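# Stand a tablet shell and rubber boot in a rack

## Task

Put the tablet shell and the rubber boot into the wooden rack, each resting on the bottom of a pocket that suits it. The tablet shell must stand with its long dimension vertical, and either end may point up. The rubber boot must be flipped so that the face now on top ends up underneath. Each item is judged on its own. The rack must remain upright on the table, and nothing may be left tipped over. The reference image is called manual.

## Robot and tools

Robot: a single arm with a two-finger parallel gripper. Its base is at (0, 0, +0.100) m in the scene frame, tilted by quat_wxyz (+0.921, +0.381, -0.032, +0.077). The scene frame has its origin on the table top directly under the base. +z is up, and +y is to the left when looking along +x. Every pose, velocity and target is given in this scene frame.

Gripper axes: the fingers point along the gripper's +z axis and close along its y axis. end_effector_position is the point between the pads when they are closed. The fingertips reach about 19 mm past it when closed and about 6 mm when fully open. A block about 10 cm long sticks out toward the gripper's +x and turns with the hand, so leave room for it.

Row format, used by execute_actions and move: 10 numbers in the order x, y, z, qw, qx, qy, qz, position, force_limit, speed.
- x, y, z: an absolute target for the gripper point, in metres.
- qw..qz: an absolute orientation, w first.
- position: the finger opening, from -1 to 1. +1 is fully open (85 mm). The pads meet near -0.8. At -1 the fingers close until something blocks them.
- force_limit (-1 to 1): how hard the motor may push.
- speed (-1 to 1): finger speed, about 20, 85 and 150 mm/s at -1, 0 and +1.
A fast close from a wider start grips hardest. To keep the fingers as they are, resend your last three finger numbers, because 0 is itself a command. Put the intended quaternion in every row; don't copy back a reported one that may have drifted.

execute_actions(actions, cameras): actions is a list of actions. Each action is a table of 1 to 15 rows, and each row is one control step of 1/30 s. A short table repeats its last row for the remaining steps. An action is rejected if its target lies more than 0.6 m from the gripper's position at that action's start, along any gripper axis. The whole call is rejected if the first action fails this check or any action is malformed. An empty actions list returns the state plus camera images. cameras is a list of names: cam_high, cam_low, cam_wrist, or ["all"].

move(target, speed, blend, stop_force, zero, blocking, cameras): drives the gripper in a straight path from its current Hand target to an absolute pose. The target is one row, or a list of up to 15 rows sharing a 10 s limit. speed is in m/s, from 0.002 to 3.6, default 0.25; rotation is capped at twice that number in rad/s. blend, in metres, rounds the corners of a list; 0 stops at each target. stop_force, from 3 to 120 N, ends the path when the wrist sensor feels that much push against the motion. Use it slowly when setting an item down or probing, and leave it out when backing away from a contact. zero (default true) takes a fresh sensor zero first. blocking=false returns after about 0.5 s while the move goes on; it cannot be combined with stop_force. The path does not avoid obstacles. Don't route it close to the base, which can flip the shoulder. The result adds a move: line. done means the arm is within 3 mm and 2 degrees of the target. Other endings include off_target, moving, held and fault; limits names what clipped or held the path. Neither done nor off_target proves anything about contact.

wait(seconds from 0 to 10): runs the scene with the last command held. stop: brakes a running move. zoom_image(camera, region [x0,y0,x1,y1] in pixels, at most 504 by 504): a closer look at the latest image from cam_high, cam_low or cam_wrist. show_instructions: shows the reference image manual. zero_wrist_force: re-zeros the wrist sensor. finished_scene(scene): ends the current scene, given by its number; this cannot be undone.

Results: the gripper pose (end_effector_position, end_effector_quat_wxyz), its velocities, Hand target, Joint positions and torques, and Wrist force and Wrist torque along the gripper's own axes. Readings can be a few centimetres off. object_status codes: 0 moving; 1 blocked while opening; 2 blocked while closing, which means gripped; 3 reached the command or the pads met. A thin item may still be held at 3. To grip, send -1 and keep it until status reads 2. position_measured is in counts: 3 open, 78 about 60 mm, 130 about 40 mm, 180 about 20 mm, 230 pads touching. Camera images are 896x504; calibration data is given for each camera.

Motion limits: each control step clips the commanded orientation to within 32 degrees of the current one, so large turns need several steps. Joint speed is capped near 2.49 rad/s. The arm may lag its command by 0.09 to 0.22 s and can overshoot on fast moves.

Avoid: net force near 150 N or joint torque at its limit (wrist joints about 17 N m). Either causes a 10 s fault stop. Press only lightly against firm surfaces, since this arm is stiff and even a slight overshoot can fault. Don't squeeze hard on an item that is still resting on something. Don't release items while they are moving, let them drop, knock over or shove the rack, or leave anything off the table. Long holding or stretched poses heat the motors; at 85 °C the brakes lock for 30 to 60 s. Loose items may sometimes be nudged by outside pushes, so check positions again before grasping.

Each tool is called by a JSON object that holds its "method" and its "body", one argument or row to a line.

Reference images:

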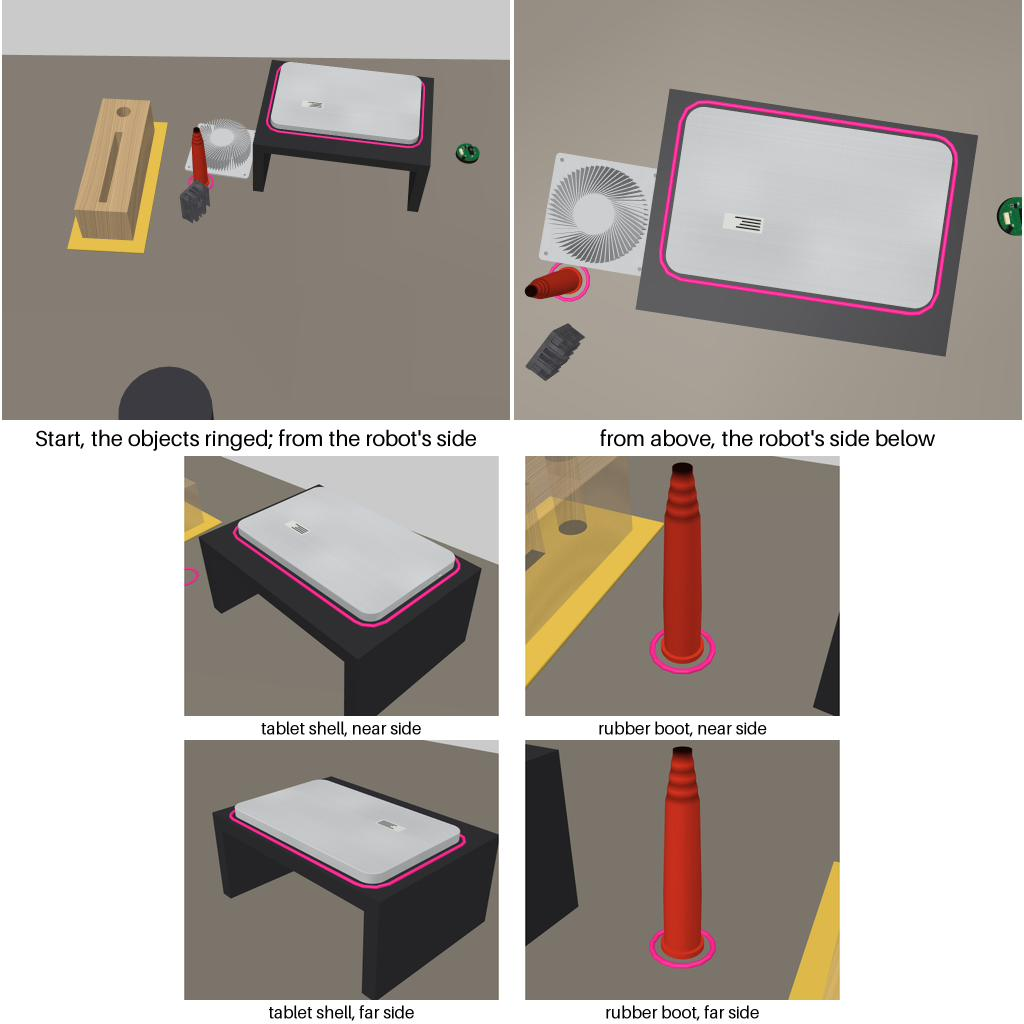

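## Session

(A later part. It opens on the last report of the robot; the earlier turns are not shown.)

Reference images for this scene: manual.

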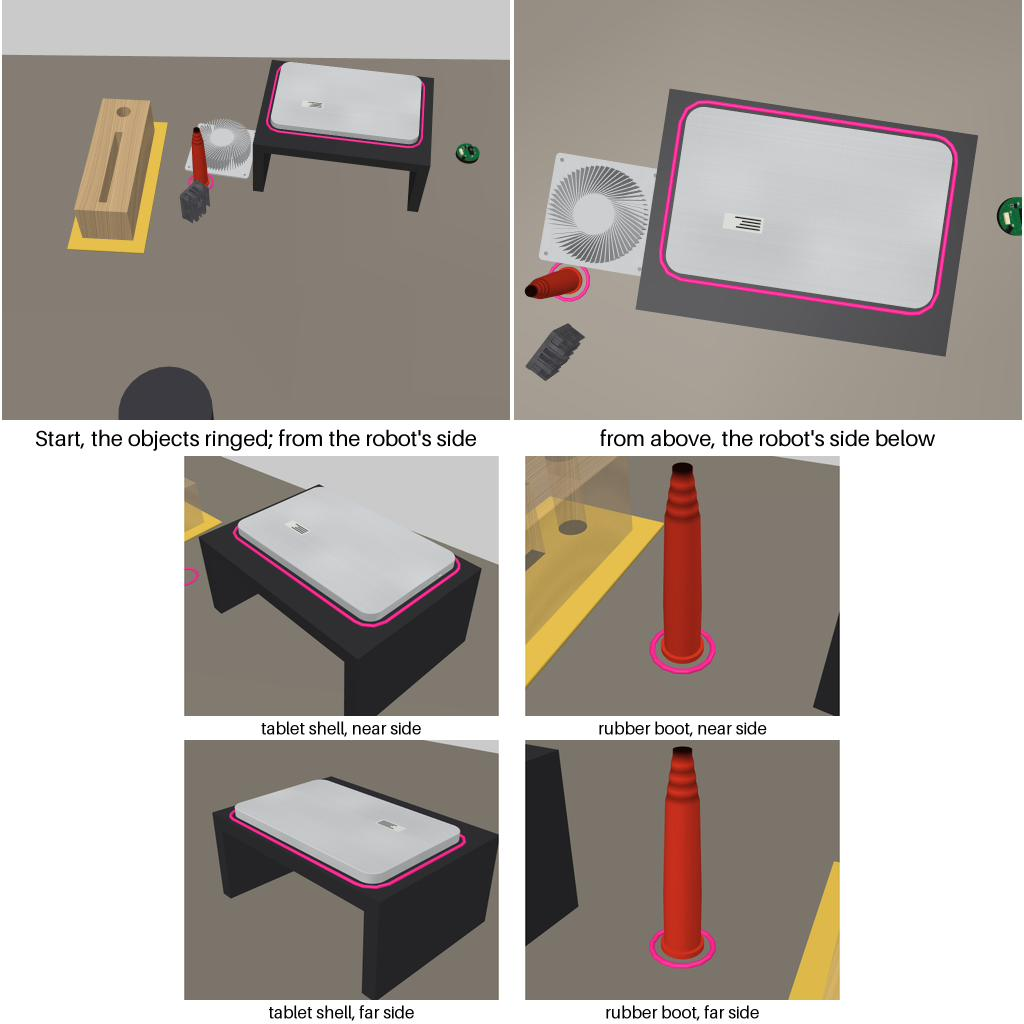

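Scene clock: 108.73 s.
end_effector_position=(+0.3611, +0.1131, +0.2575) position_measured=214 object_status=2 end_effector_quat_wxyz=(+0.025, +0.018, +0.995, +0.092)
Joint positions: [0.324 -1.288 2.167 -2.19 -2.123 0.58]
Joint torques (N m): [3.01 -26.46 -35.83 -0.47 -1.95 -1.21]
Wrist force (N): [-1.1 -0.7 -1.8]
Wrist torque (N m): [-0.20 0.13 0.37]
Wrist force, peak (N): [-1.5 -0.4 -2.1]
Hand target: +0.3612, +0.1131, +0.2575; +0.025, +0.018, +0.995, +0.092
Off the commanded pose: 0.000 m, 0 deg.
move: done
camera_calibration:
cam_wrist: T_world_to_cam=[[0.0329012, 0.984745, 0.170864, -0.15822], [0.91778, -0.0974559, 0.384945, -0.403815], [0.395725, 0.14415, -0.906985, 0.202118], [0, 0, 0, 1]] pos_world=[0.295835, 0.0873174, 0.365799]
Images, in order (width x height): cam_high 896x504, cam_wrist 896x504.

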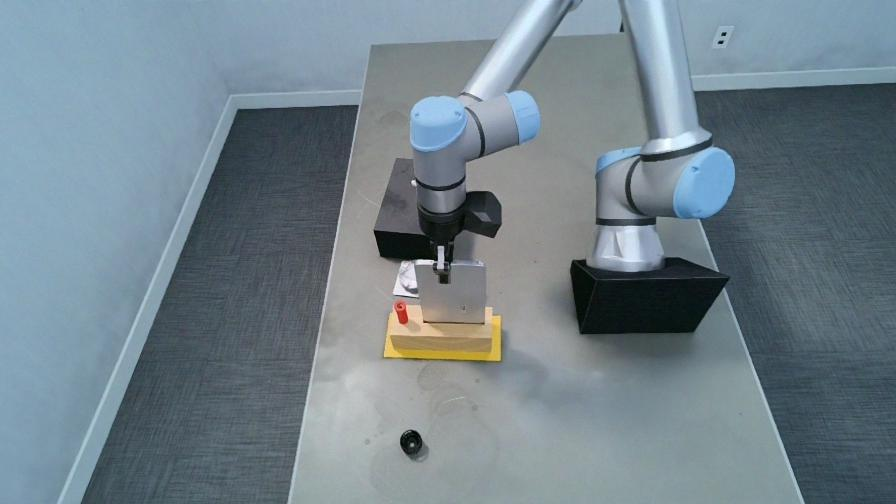

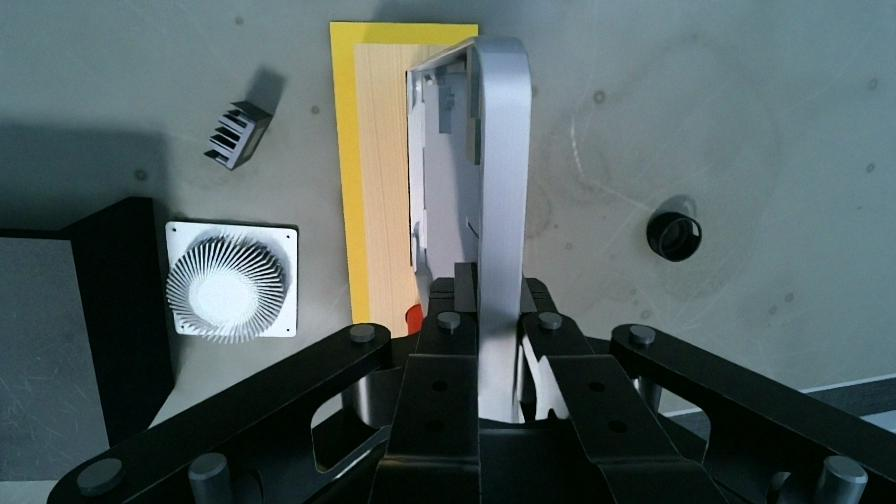

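{"method": "move", "body": {
  "target": [0.3612, 0.1131, 0.2455, 0.0257, 0.0207, 0.9953, 0.0917, -1, 0.05, -0.8],
  "speed": 0.02,
  "stop_force": 4,
  "cameras": ["cam_high", "cam_wrist"]
}}

{"method": "zoom_image", "body": {
  "camera": "cam_wrist",
  "region": [390, 40, 440, 110]
}}

{"method": "zoom_image", "body": {
  "camera": "cam_wrist",
  "region": [390, 200, 440, 290]
}}

{"method": "zoom_image", "body": {
  "camera": "cam_high",
  "region": [415, 305, 460, 335]
}}

{"method": "zoom_image", "body": {
  "camera": "cam_high",
  "region": [455, 305, 500, 335]
}}

Scene clock: 110.77 s.
end_effector_position=(+0.3612, +0.1131, +0.2455) position_measured=214 object_status=2 end_effector_quat_wxyz=(+0.026, +0.021, +0.995, +0.092)
Joint positions: [0.308 -1.278 2.191 -2.234 -2.127 0.566]
Joint torques (N m): [2.82 -1.52 -2.55 -4.48 -1.94 -1.15]
Wrist force (N): [-1.7 -1.0 -3.0]
Wrist torque (N m): [-0.10 0.09 0.37]
Wrist force, peak (N): [-1.7 -1.2 -2.9]
Hand target: +0.3612, +0.1131, +0.2455; +0.026, +0.021, +0.995, +0.092
Off the commanded pose: 0.000 m, 0 deg.
move: done
camera_calibration:
cam_wrist: T_world_to_cam=[[0.0372567, 0.984592, 0.170853, -0.157629], [0.917317, -0.101519, 0.384999, -0.398622], [0.396411, 0.142383, -0.906965, 0.191186], [0, 0, 0, 1]] pos_world=[0.295747, 0.087511, 0.353799]
Images, in order (width x height): cam_high 896x504, cam_wrist 896x504.

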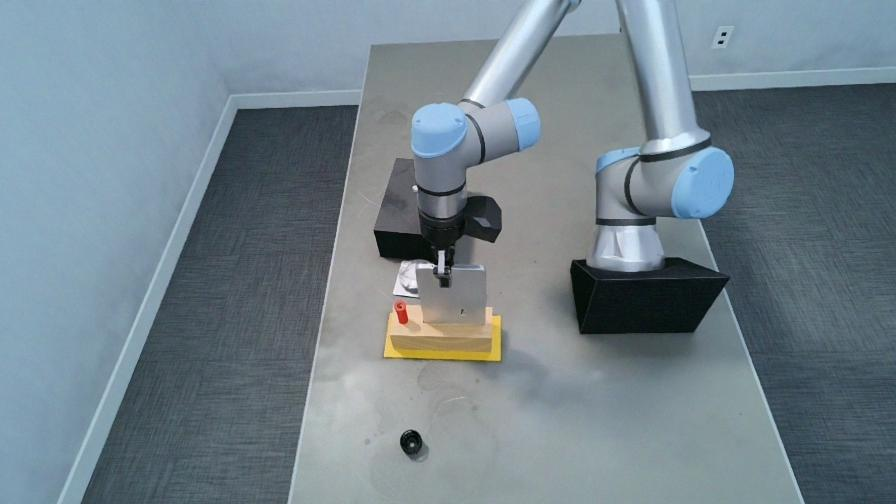

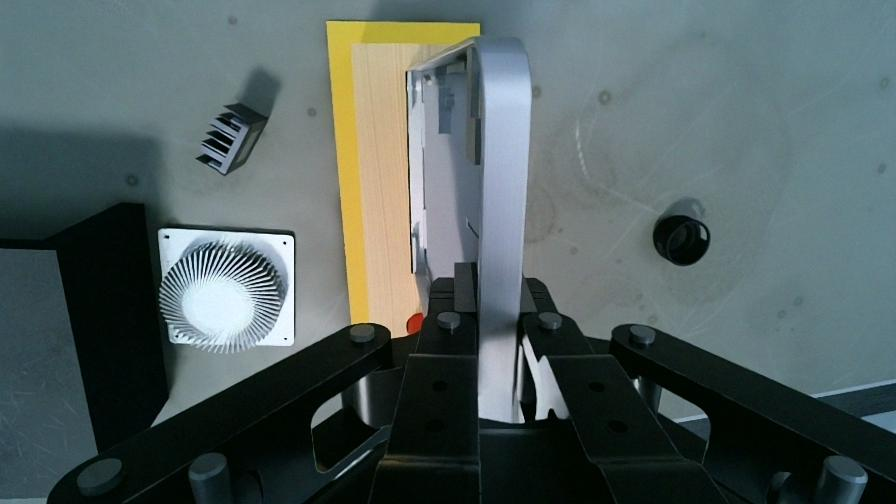

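Scaled by 7.200 from the camera's 896x504 image, which has a finer 1280x720 frame.

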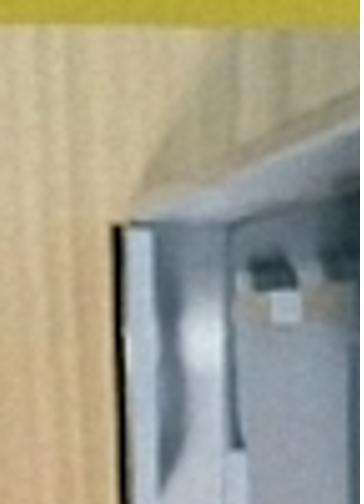

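Scaled by 5.600 from the camera's 896x504 image, which has a finer 1280x720 frame.

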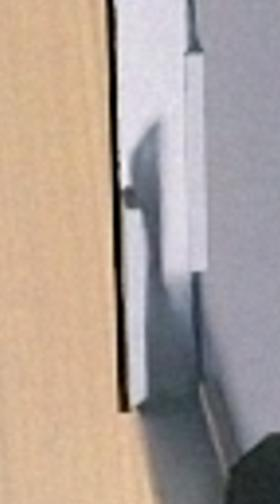

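Scaled by 11.200 from the camera's 896x504 image, which has a finer 1280x720 frame.

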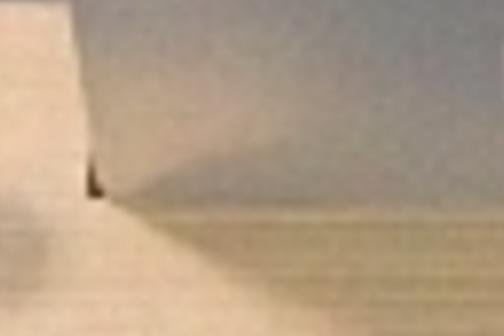

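Scaled by 11.200 from the camera's 896x504 image, which has a finer 1280x720 frame.

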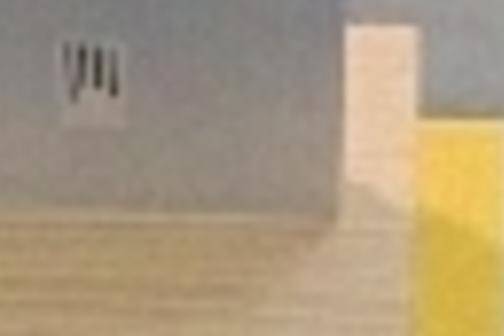

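{"method": "move", "body": {
  "target": [
    [0.3625, 0.1126, 0.2450, 0.0257, 0.0207, 0.9953, 0.0917, -1, 0.05, -0.8],
    [0.3633, 0.1126, 0.2310, 0.0257, 0.0207, 0.9953, 0.0917, -1, 0.05, -0.8]
  ],
  "speed": 0.02,
  "stop_force": 5,
  "cameras": ["cam_high", "cam_wrist"]
}}

{"method": "zoom_image", "body": {
  "camera": "cam_wrist",
  "region": [390, 40, 440, 110]
}}

{"method": "zoom_image", "body": {
  "camera": "cam_wrist",
  "region": [390, 200, 440, 290]
}}

{"method": "zoom_image", "body": {
  "camera": "cam_high",
  "region": [415, 305, 460, 335]
}}

{"method": "zoom_image", "body": {
  "camera": "cam_high",
  "region": [455, 305, 500, 335]
}}

Scene clock: 113.43 s.
end_effector_position=(+0.3633, +0.1126, +0.2310) position_measured=214 object_status=2 end_effector_quat_wxyz=(+0.026, +0.021, +0.995, +0.092)
Joint positions: [0.285 -1.262 2.216 -2.287 -2.133 0.54]
Joint torques (N m): [3.19 -1.78 -1.88 -4.46 -1.87 -1.13]
Wrist force (N): [-1.7 -1.0 -2.3]
Wrist torque (N m): [-0.08 0.08 0.37]
Wrist force, peak (N): [-1.7 -1.1 -3.2]
Hand target: +0.3633, +0.1126, +0.2310; +0.026, +0.021, +0.995, +0.092
Off the commanded pose: 0.000 m, 0 deg.
move: done
camera_calibration:
cam_wrist: T_world_to_cam=[[0.0372567, 0.984592, 0.170853, -0.154737], [0.917317, -0.101519, 0.384999, -0.395016], [0.396411, 0.142383, -0.906965, 0.177273], [0, 0, 0, 1]] pos_world=[0.297847, 0.087011, 0.339299]
Images, in order (width x height): cam_high 896x504, cam_wrist 896x504.

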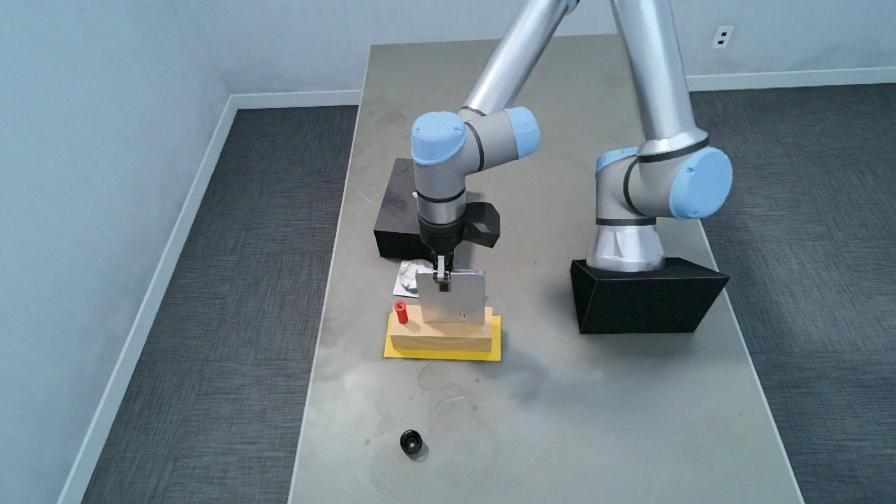

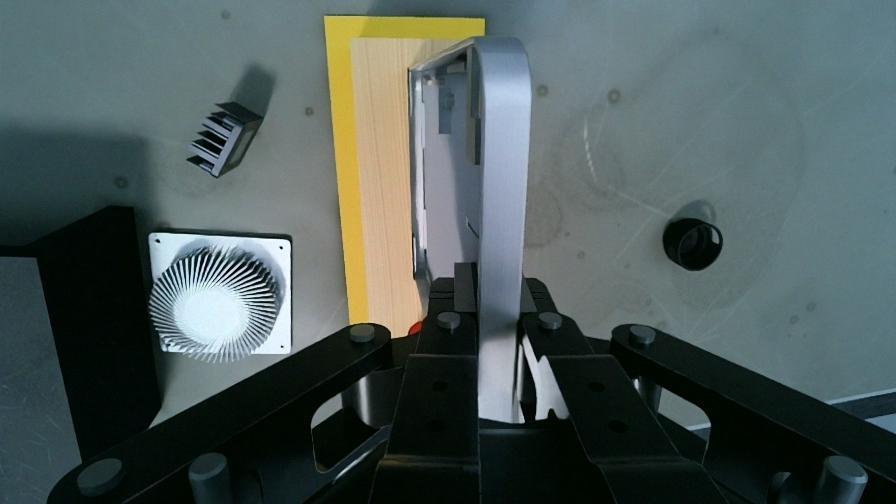

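Scaled by 7.200 from the camera's 896x504 image, which has a finer 1280x720 frame.

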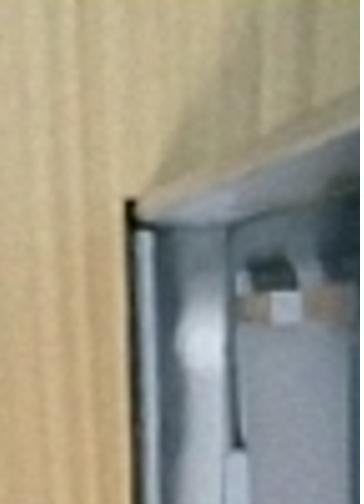

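Scaled by 5.600 from the camera's 896x504 image, which has a finer 1280x720 frame.

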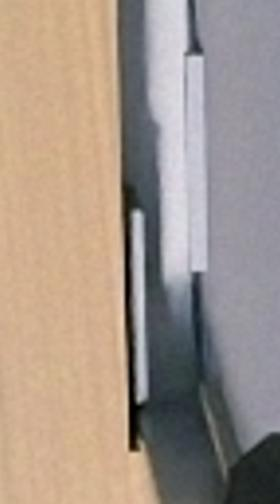

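Scaled by 11.200 from the camera's 896x504 image, which has a finer 1280x720 frame.

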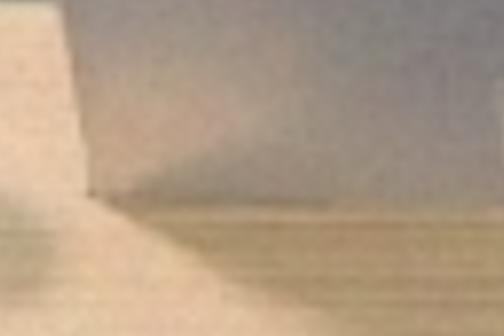

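Scaled by 11.200 from the camera's 896x504 image, which has a finer 1280x720 frame.

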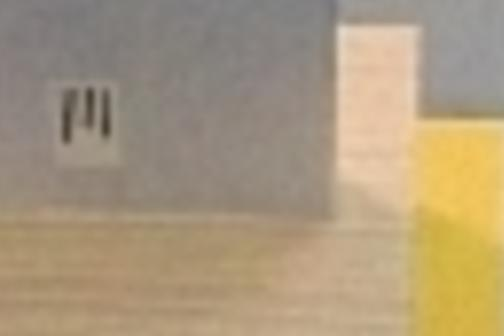

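{"method": "move", "body": {
  "target": [0.3650, 0.1122, 0.1920, 0.0257, 0.0207, 0.9953, 0.0917, -1, 0.05, -0.8],
  "speed": 0.025,
  "stop_force": 5,
  "cameras": ["cam_high", "cam_wrist", "cam_low"]
}}

{"method": "zoom_image", "body": {
  "camera": "cam_high",
  "region": [400, 260, 510, 360]
}}

{"method": "zoom_image", "body": {
  "camera": "cam_wrist",
  "region": [390, 40, 440, 110]
}}

{"method": "zoom_image", "body": {
  "camera": "cam_low",
  "region": [440, 180, 520, 270]
}}

Scene clock: 116.13 s.
end_effector_position=(+0.3645, +0.1123, +0.2021) position_measured=214 object_status=2 end_effector_quat_wxyz=(+0.026, +0.021, +0.995, +0.092)
Joint positions: [0.242 -1.227 2.265 -2.399 -2.142 0.49]
Joint torques (N m): [29.94 -26.74 -30.98 -0.16 1.67 0.83]
Wrist force (N): [-2.9 -0.4 -4.1]
Wrist torque (N m): [-0.11 0.06 0.41]
Wrist force, peak (N): [-0.3 2.5 -29.9]
Hand target: +0.3645, +0.1123, +0.2021; +0.026, +0.021, +0.995, +0.092
Off the commanded pose: 0.010 m, 0 deg.
move: contact
camera_calibration:
cam_wrist: T_world_to_cam=[[0.0373729, 0.98462, 0.170664, -0.149531], [0.917396, -0.10152, 0.38481, -0.385078], [0.396218, 0.142185, -0.90708, 0.1507], [0, 0, 0, 1]] pos_world=[0.299147, 0.0867107, 0.310398]

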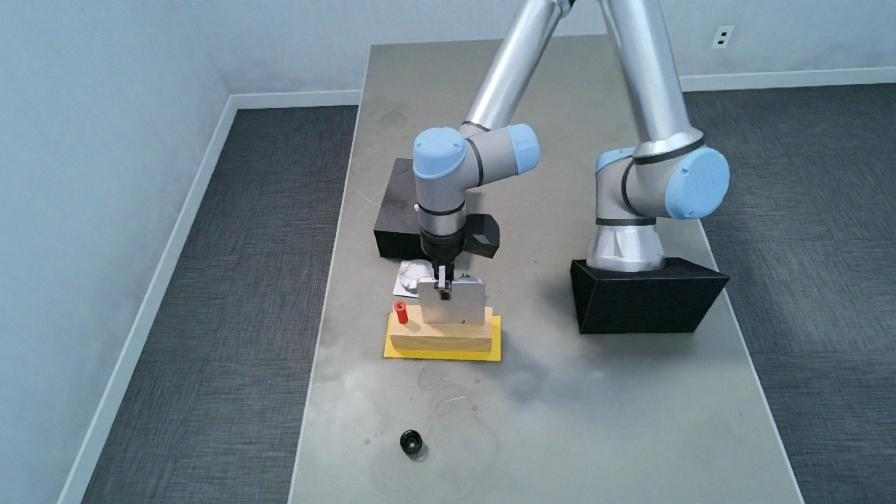

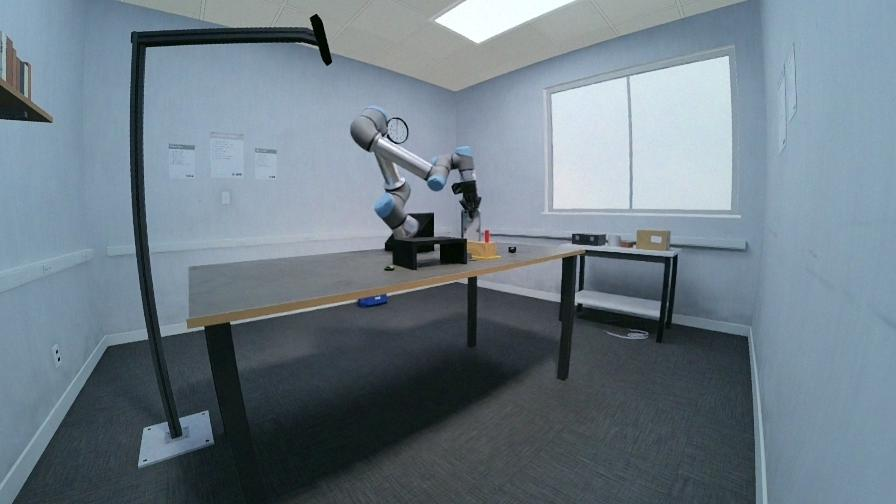

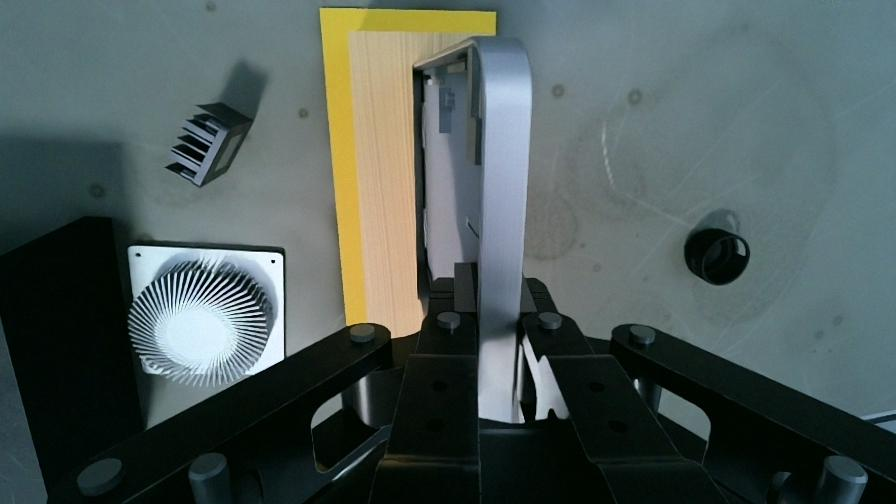

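Scaled by 4.582 from the camera's 896x504 image, which has a finer 1280x720 frame.

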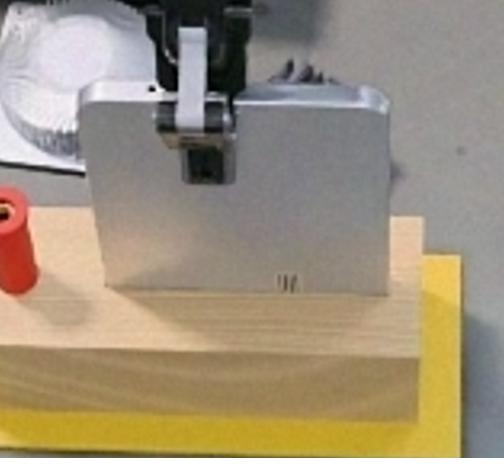

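Scaled by 7.200 from the camera's 896x504 image, which has a finer 1280x720 frame.

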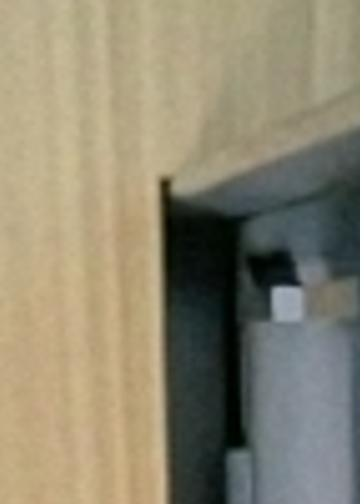

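Scaled by 5.600 from the camera's 896x504 image, which has a finer 1280x720 frame.

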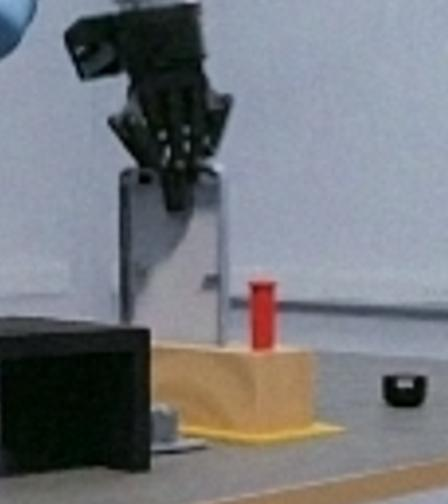

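{"method": "execute_actions", "body": {
  "actions": [
    [[0.3645, 0.1123, 0.2024, 0.0257, 0.0207, 0.9953, 0.0917, 0.1, 0.05, -0.5]],
    [[0.3645, 0.1123, 0.2024, 0.0257, 0.0207, 0.9953, 0.0917, 0.1, 0.05, -0.5]]
  ],
  "cameras": ["all"]
}}

{"method": "zoom_image", "body": {
  "camera": "cam_high",
  "region": [400, 260, 510, 360]
}}

{"method": "zoom_image", "body": {
  "camera": "cam_wrist",
  "region": [340, 0, 640, 320]
}}

{"method": "zoom_image", "body": {
  "camera": "cam_low",
  "region": [440, 180, 520, 270]
}}

Scene clock: 117.80 s.
end_effector_position=(+0.3645, +0.1123, +0.2024) position_measured=117 object_status=3 end_effector_quat_wxyz=(+0.026, +0.021, +0.995, +0.092)
Joint positions: [0.242 -1.228 2.265 -2.398 -2.142 0.491]
Joint torques (N m): [29.28 -28.06 -32.72 -0.24 1.76 0.85]
Wrist force (N): [-1.3 -0.4 -2.7]
Wrist torque (N m): [-0.17 0.16 0.37]
Wrist force, peak (N): [-3.0 -0.2 -4.5]
Hand target: +0.3645, +0.1123, +0.2024; +0.026, +0.021, +0.995, +0.092
Off the commanded pose: 0.000 m, 0 deg.
Step readings (end_effector_position):
0: (+0.3645, +0.1123, +0.2021)
1: (+0.3645, +0.1123, +0.2021)
2: (+0.3645, +0.1123, +0.2021)
4: (+0.3645, +0.1123, +0.2022)
8: (+0.3645, +0.1123, +0.2024)
15: (+0.3645, +0.1123, +0.2024)
16: (+0.3645, +0.1123, +0.2024)
17: (+0.3645, +0.1123, +0.2024)
19: (+0.3645, +0.1123, +0.2024)
23: (+0.3645, +0.1123, +0.2024)
30: (+0.3645, +0.1123, +0.2024)
camera_calibration:
cam_wrist: T_world_to_cam=[[0.0372567, 0.984592, 0.170853, -0.1496], [0.917317, -0.101519, 0.384999, -0.385137], [0.396411, 0.142383, -0.906965, 0.150901], [0, 0, 0, 1]] pos_world=[0.299047, 0.086711, 0.310699]

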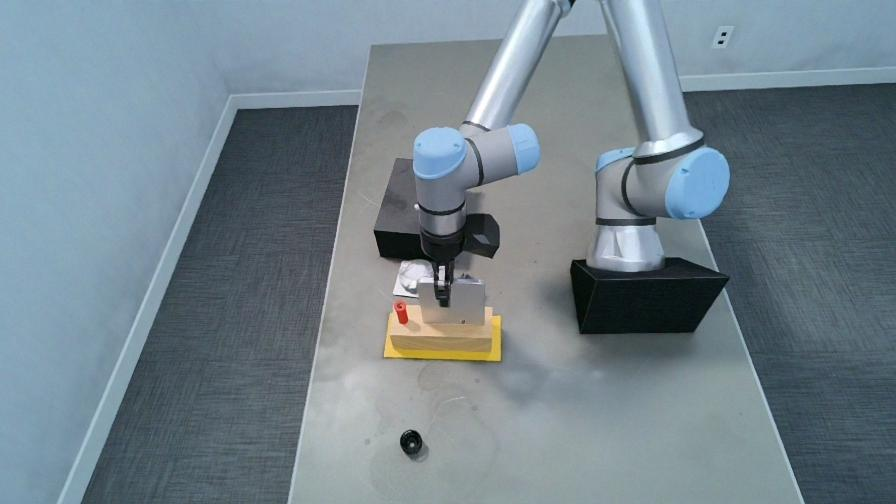

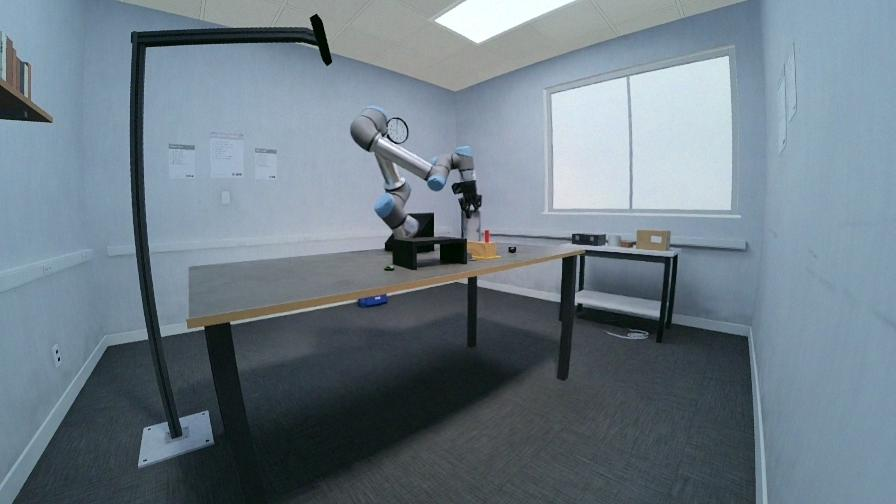

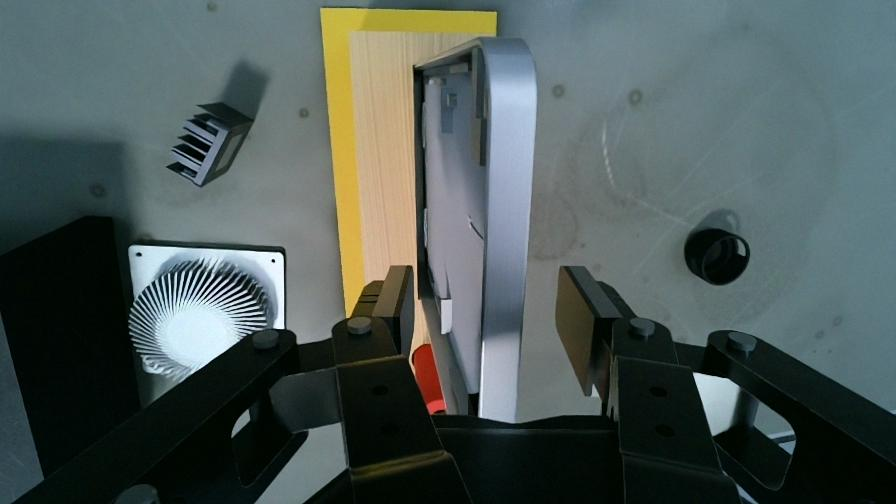

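Scaled by 4.582 from the camera's 896x504 image, which has a finer 1280x720 frame.

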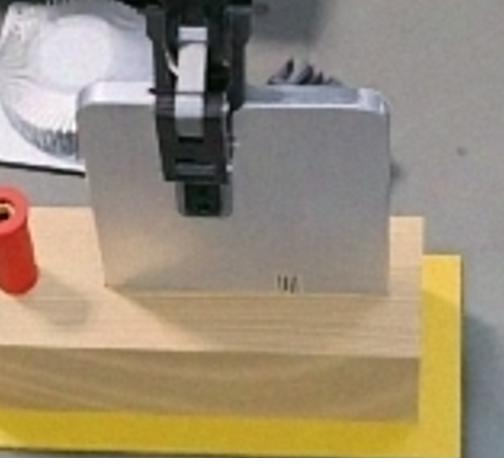

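Scaled by 1.575 from the camera's 896x504 image, which has a finer 1280x720 frame.

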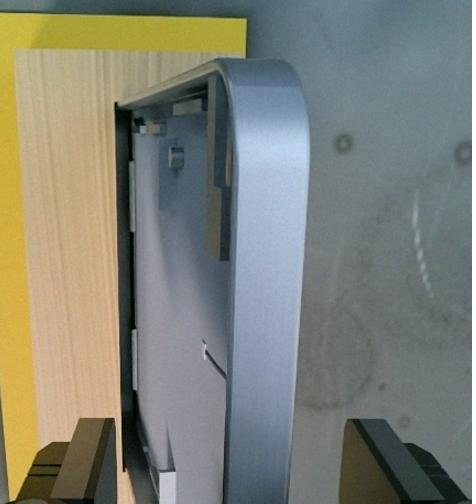

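Scaled by 5.600 from the camera's 896x504 image, which has a finer 1280x720 frame.

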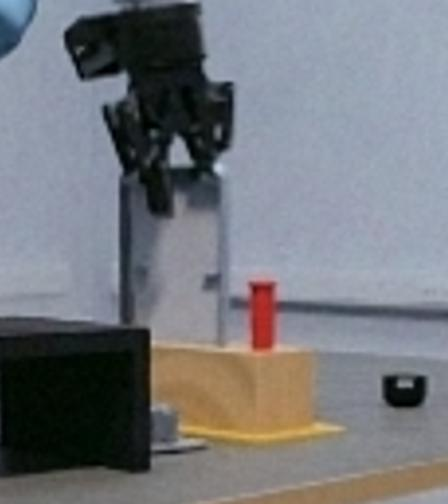

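{"method": "move", "body": {
  "target": [0.3596, 0.0963, 0.289, 0.0257, 0.0207, 0.9953, 0.0917, 0.1, 0.05, -0.5],
  "speed": 0.2,
  "cameras": ["cam_high", "cam_wrist", "cam_low"]
}}

{"method": "zoom_image", "body": {
  "camera": "cam_high",
  "region": [380, 250, 520, 370]
}}

{"method": "zoom_image", "body": {
  "camera": "cam_low",
  "region": [440, 200, 520, 270]
}}

Scene clock: 119.23 s.
end_effector_position=(+0.3596, +0.0963, +0.2890) position_measured=117 object_status=3 end_effector_quat_wxyz=(+0.026, +0.021, +0.995, +0.092)
Joint positions: [0.345 -1.348 2.118 -2.069 -2.118 0.608]
Joint torques (N m): [27.64 -23.17 -37.01 -0.12 2.89 1.63]
Wrist force (N): [-1.0 -0.6 -2.9]
Wrist torque (N m): [-0.20 0.12 0.29]
Wrist force, peak (N): [-1.1 -0.5 -4.8]
Hand target: +0.3596, +0.0963, +0.2890; +0.026, +0.021, +0.995, +0.092
Off the commanded pose: 0.000 m, 0 deg.
move: done
camera_calibration:
cam_wrist: T_world_to_cam=[[0.0372567, 0.984592, 0.170853, -0.14846], [0.917317, -0.101519, 0.384999, -0.415607], [0.396411, 0.142383, -0.906965, 0.233665], [0, 0, 0, 1]] pos_world=[0.294147, 0.070711, 0.397299]

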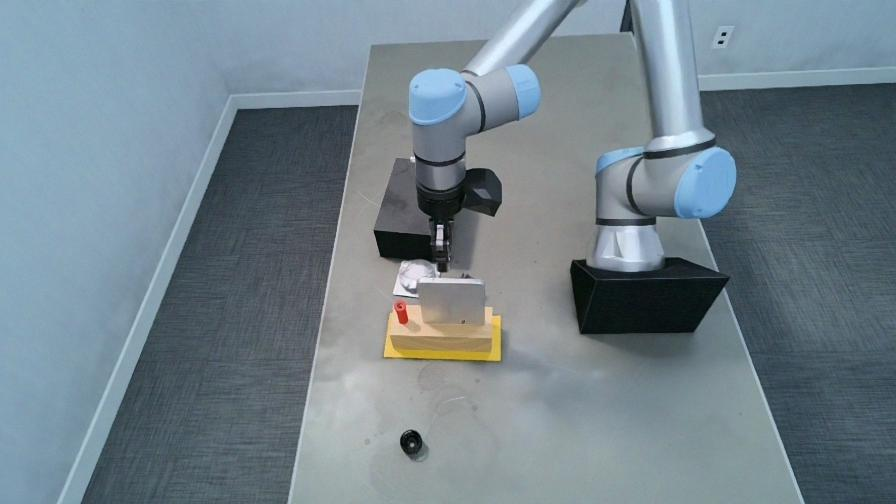

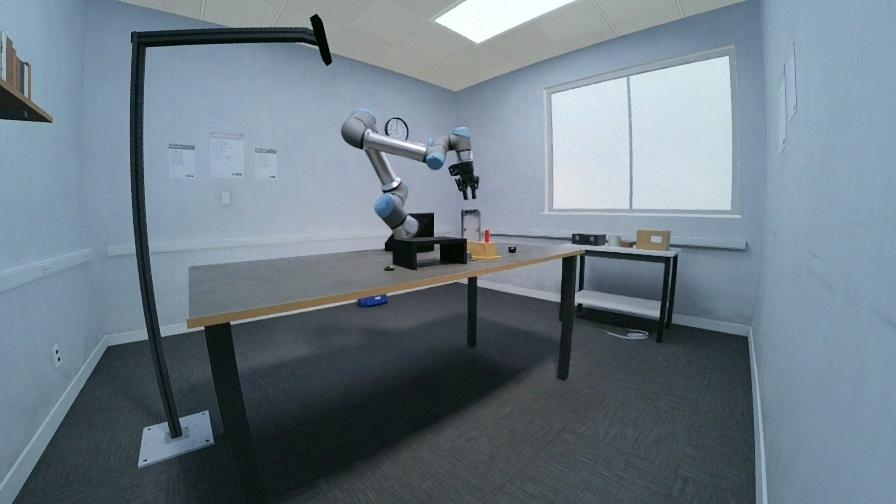

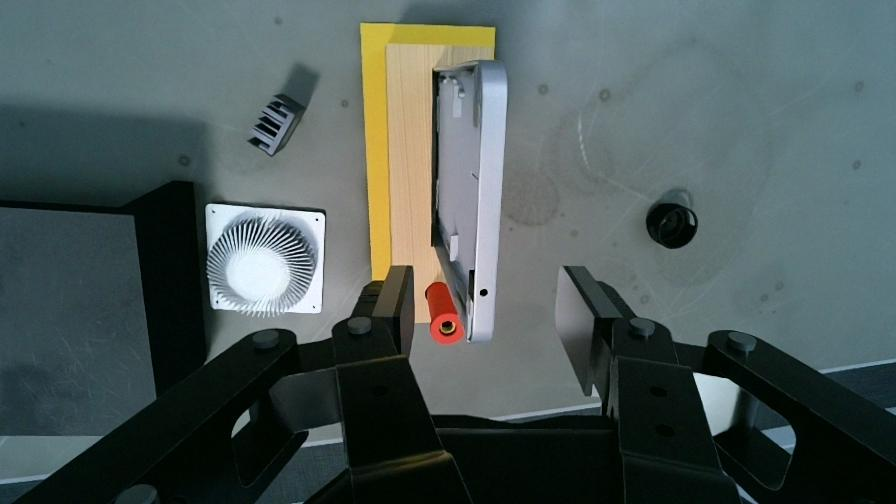

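Scaled by 3.600 from the camera's 896x504 image, which has a finer 1280x720 frame.

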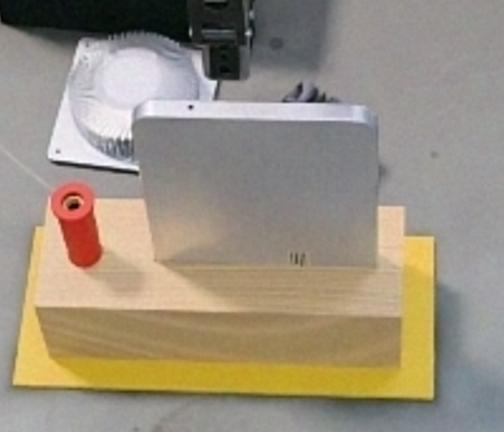

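Scaled by 6.300 from the camera's 896x504 image, which has a finer 1280x720 frame.

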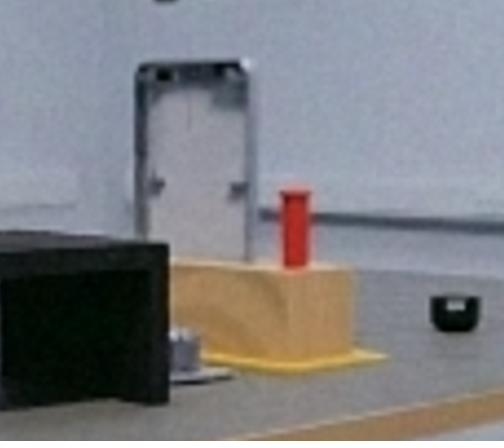

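{"method": "finished_scene", "body": {
  "scene": 1
}}

The scene is finished: the task was done.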